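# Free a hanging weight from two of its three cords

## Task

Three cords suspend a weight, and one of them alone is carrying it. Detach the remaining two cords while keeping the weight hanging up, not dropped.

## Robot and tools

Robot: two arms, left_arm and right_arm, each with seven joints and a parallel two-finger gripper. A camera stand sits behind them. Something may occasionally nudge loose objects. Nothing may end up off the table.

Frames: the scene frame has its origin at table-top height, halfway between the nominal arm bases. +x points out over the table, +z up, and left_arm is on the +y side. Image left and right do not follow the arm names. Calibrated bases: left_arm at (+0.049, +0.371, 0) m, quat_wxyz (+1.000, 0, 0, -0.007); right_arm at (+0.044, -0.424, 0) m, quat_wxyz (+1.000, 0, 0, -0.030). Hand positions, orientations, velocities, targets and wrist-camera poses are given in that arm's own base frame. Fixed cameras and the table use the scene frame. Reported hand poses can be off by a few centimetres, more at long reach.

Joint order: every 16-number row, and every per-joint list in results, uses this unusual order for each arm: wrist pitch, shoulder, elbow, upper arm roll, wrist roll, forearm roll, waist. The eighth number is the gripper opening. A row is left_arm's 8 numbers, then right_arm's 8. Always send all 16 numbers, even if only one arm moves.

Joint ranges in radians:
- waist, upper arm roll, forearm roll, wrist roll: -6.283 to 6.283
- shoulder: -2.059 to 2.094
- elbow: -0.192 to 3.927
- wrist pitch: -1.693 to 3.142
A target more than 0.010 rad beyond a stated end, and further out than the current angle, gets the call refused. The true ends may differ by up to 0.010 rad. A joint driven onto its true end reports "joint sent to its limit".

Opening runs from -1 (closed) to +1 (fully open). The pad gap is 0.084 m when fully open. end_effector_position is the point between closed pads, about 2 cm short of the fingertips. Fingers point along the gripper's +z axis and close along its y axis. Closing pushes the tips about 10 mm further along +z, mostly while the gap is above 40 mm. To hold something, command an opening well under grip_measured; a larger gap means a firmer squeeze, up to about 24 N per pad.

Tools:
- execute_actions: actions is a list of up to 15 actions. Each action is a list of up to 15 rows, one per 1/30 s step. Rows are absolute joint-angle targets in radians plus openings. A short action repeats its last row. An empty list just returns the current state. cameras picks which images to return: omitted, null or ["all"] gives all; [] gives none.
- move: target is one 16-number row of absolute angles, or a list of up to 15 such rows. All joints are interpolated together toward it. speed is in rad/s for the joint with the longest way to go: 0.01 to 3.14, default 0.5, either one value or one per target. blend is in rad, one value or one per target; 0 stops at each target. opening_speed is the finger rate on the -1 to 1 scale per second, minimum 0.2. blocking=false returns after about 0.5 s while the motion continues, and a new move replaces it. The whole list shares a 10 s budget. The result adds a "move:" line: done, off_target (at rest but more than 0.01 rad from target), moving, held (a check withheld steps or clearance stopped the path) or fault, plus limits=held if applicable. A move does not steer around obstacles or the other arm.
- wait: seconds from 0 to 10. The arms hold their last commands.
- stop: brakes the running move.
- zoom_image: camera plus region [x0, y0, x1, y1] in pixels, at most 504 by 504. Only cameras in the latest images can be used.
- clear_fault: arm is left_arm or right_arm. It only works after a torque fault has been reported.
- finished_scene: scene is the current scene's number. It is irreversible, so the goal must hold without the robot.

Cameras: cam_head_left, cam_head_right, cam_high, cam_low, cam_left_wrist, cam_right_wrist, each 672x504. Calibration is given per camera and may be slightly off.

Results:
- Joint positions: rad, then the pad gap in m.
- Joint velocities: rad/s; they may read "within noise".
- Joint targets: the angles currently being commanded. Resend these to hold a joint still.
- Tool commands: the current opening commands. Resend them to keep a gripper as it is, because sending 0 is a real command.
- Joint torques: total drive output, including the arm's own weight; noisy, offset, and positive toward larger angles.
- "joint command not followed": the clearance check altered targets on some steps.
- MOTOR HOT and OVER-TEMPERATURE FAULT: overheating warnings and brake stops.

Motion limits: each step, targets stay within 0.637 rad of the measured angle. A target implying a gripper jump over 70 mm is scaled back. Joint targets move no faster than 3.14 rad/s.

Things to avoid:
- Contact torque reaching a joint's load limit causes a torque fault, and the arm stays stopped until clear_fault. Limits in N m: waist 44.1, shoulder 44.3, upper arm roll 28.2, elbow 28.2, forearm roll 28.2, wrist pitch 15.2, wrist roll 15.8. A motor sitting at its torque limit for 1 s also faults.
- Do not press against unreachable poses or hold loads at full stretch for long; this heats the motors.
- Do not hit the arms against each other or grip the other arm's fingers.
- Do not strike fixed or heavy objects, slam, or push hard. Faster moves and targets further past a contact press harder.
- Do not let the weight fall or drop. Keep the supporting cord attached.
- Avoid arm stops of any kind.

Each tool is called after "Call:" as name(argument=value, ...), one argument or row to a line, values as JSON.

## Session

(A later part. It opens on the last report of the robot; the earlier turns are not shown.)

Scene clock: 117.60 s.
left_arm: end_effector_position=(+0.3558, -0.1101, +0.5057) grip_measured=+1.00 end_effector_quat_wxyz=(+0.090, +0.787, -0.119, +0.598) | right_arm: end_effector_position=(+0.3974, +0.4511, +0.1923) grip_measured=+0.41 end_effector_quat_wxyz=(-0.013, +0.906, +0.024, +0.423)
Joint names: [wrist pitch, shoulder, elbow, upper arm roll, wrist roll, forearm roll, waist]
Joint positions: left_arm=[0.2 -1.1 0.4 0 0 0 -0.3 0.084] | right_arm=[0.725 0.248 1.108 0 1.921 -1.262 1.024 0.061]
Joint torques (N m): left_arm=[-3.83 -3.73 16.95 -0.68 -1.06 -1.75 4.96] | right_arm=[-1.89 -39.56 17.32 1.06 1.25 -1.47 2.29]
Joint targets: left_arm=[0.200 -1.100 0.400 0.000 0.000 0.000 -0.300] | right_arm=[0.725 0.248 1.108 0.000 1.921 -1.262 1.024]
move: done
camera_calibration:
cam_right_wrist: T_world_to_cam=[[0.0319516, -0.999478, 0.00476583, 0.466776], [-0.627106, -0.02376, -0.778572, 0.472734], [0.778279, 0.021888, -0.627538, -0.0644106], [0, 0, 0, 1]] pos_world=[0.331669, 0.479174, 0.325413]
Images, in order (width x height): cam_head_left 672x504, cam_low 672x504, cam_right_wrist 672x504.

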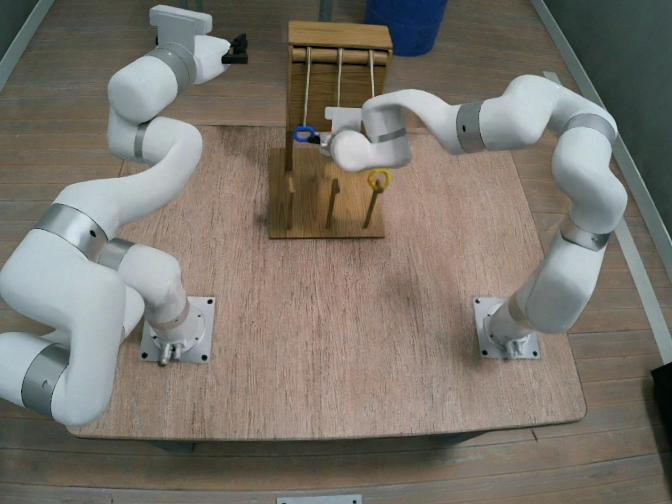

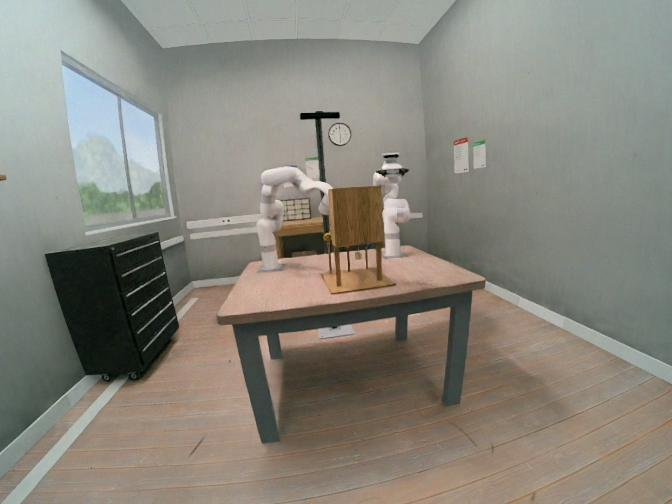

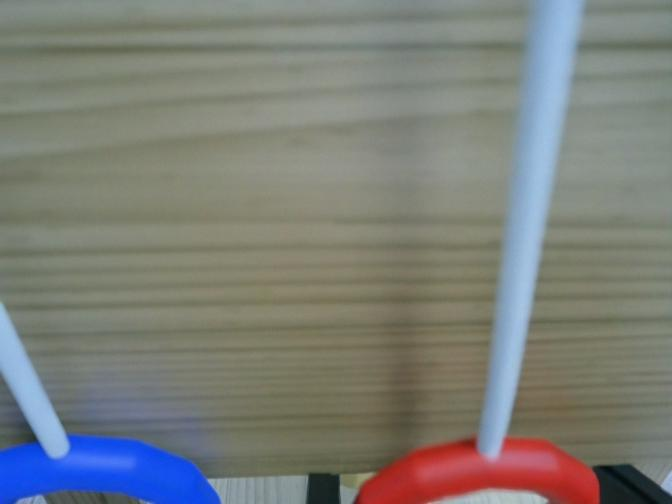

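Call:
move(
  target=[
    [0.2, -1.1, 0.4, 0.0, 0.0, 0.0, -0.3, 1.0, 0.894, 0.058, 1.033, 0.0, 1.837, -1.101, 1.198, 0.42],
    [0.2, -1.1, 0.4, 0.0, 0.0, 0.0, -0.3, 1.0, 1.106, -0.066, 0.990, 0.0, 1.873, -0.996, 1.432, 0.42],
  ],
  speed=[0.2, 0.4],
  blend=[0.05, 0],
)

Call:
zoom_image(
  camera="cam_head_left",
  region=[230, 20, 420, 250],
)

Call:
zoom_image(
  camera="cam_low",
  region=[310, 220, 400, 300],
)

Scene clock: 120.67 s.
left_arm: end_effector_position=(+0.3558, -0.1101, +0.5057) grip_measured=+1.00 end_effector_quat_wxyz=(+0.090, +0.787, -0.119, +0.598) | right_arm: end_effector_position=(+0.2244, +0.4488, +0.2824) grip_measured=+0.41 end_effector_quat_wxyz=(-0.012, +0.906, +0.027, +0.422)
Joint names: [wrist pitch, shoulder, elbow, upper arm roll, wrist roll, forearm roll, waist]
Joint positions: left_arm=[0.2 -1.1 0.4 0 0 0 -0.3 0.084] | right_arm=[1.106 -0.066 0.99 0 1.873 -0.996 1.432 0.061]
Joint torques (N m): left_arm=[-3.86 -3.87 17 -1.1 -1.09 -1.66 4.87] | right_arm=[0.37 -30.75 11.61 -2.51 1.34 0.74 5.06]
Joint targets: left_arm=[0.200 -1.100 0.400 0.000 0.000 0.000 -0.300] | right_arm=[1.106 -0.066 0.990 0.000 1.873 -0.996 1.432]
move: done
camera_calibration:
cam_left_wrist: T_world_to_cam=[[-0.296604, -0.955, 0.00119717, 0.0300962], [-0.268021, 0.0820387, -0.959914, 0.657276], [0.916619, -0.285036, -0.280293, -0.0827632], [0, 0, 0, 1]] pos_world=[0.260953, -0.0487707, 0.607695]
cam_right_wrist: T_world_to_cam=[[0.0379534, -0.999248, 0.00796992, 0.467227], [-0.629412, -0.0300995, -0.776489, 0.437089], [0.776145, 0.0244541, -0.63008, 0.126916], [0, 0, 0, 1]] pos_world=[0.158871, 0.476928, 0.415638]

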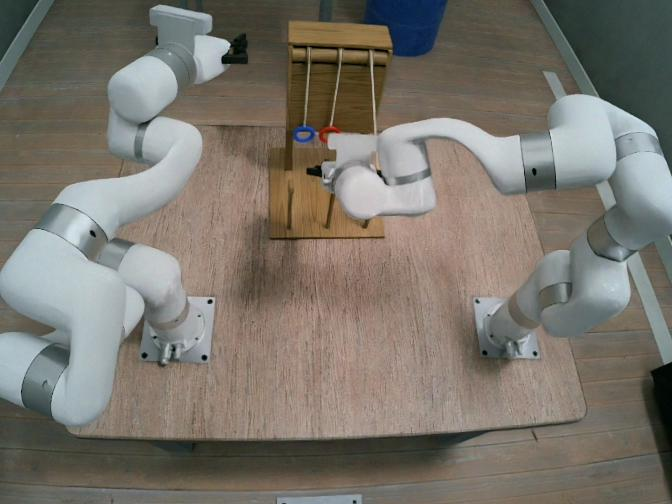

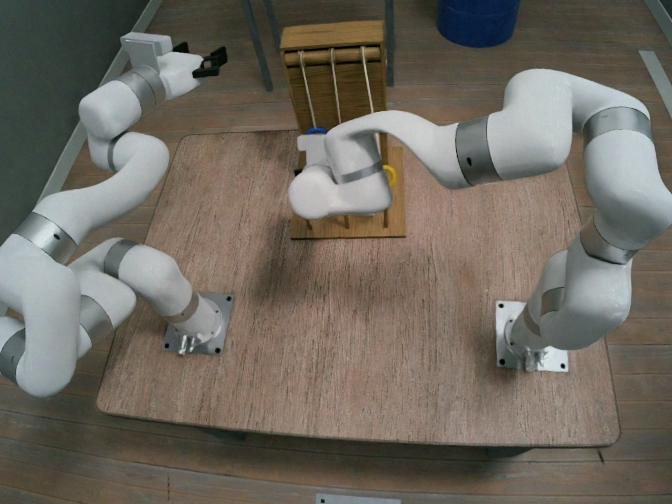

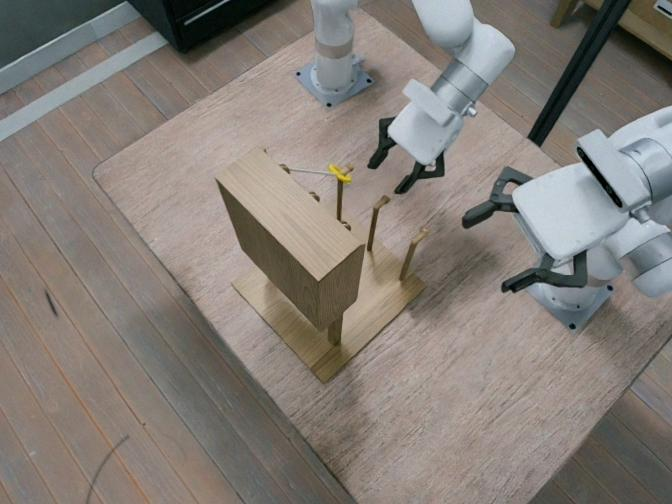

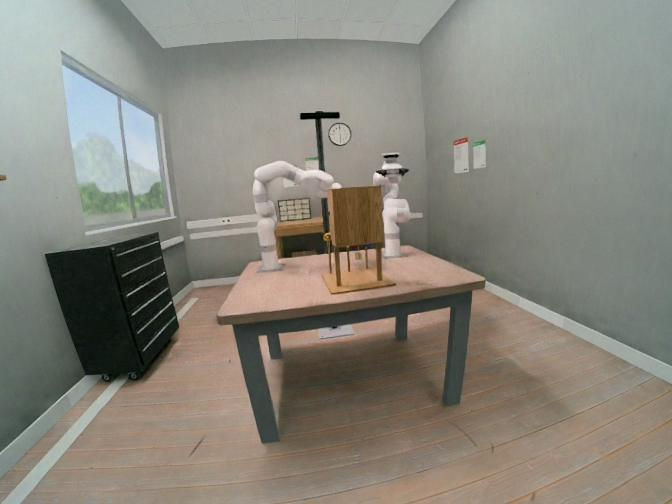

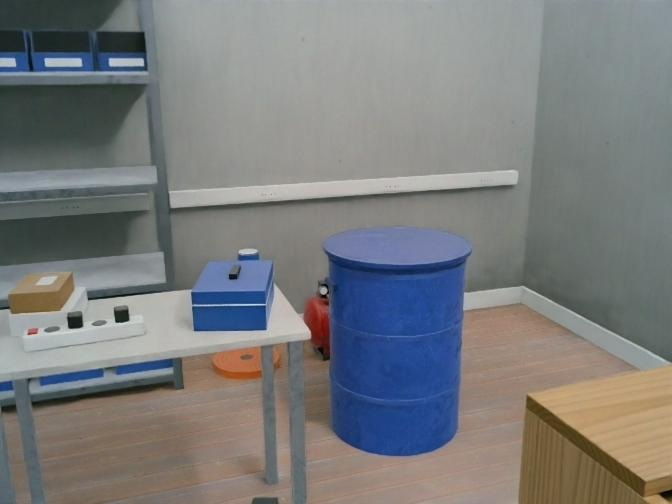

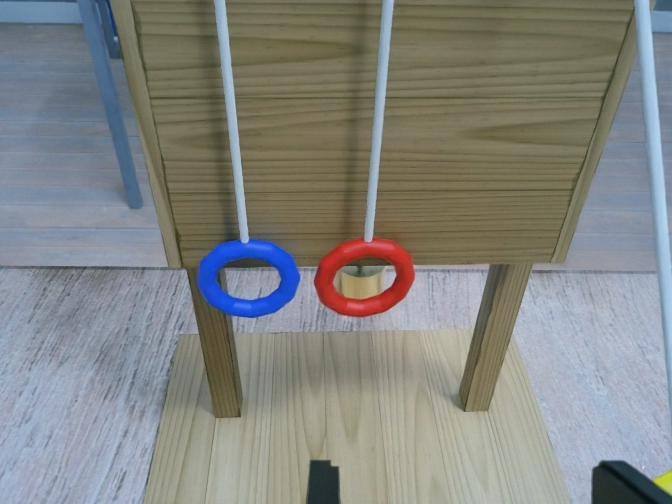

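Scaled by 2.191 from the camera's 672x504 image, which has a finer 960x720 frame.

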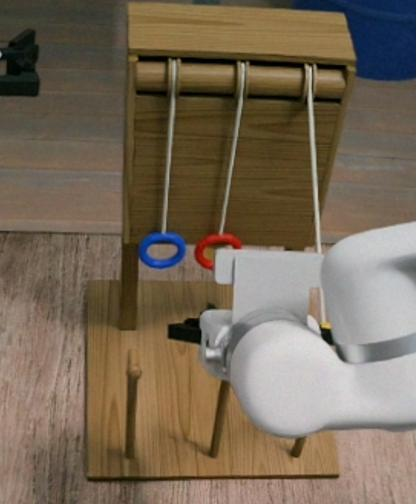

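Scaled by 5.600 from the camera's 672x504 image, which has a finer 960x720 frame.

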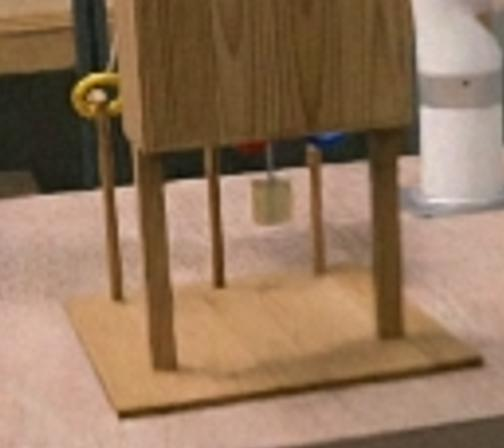

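Call:
finished_scene(
  scene=1,
)

The scene is finished: the task was done.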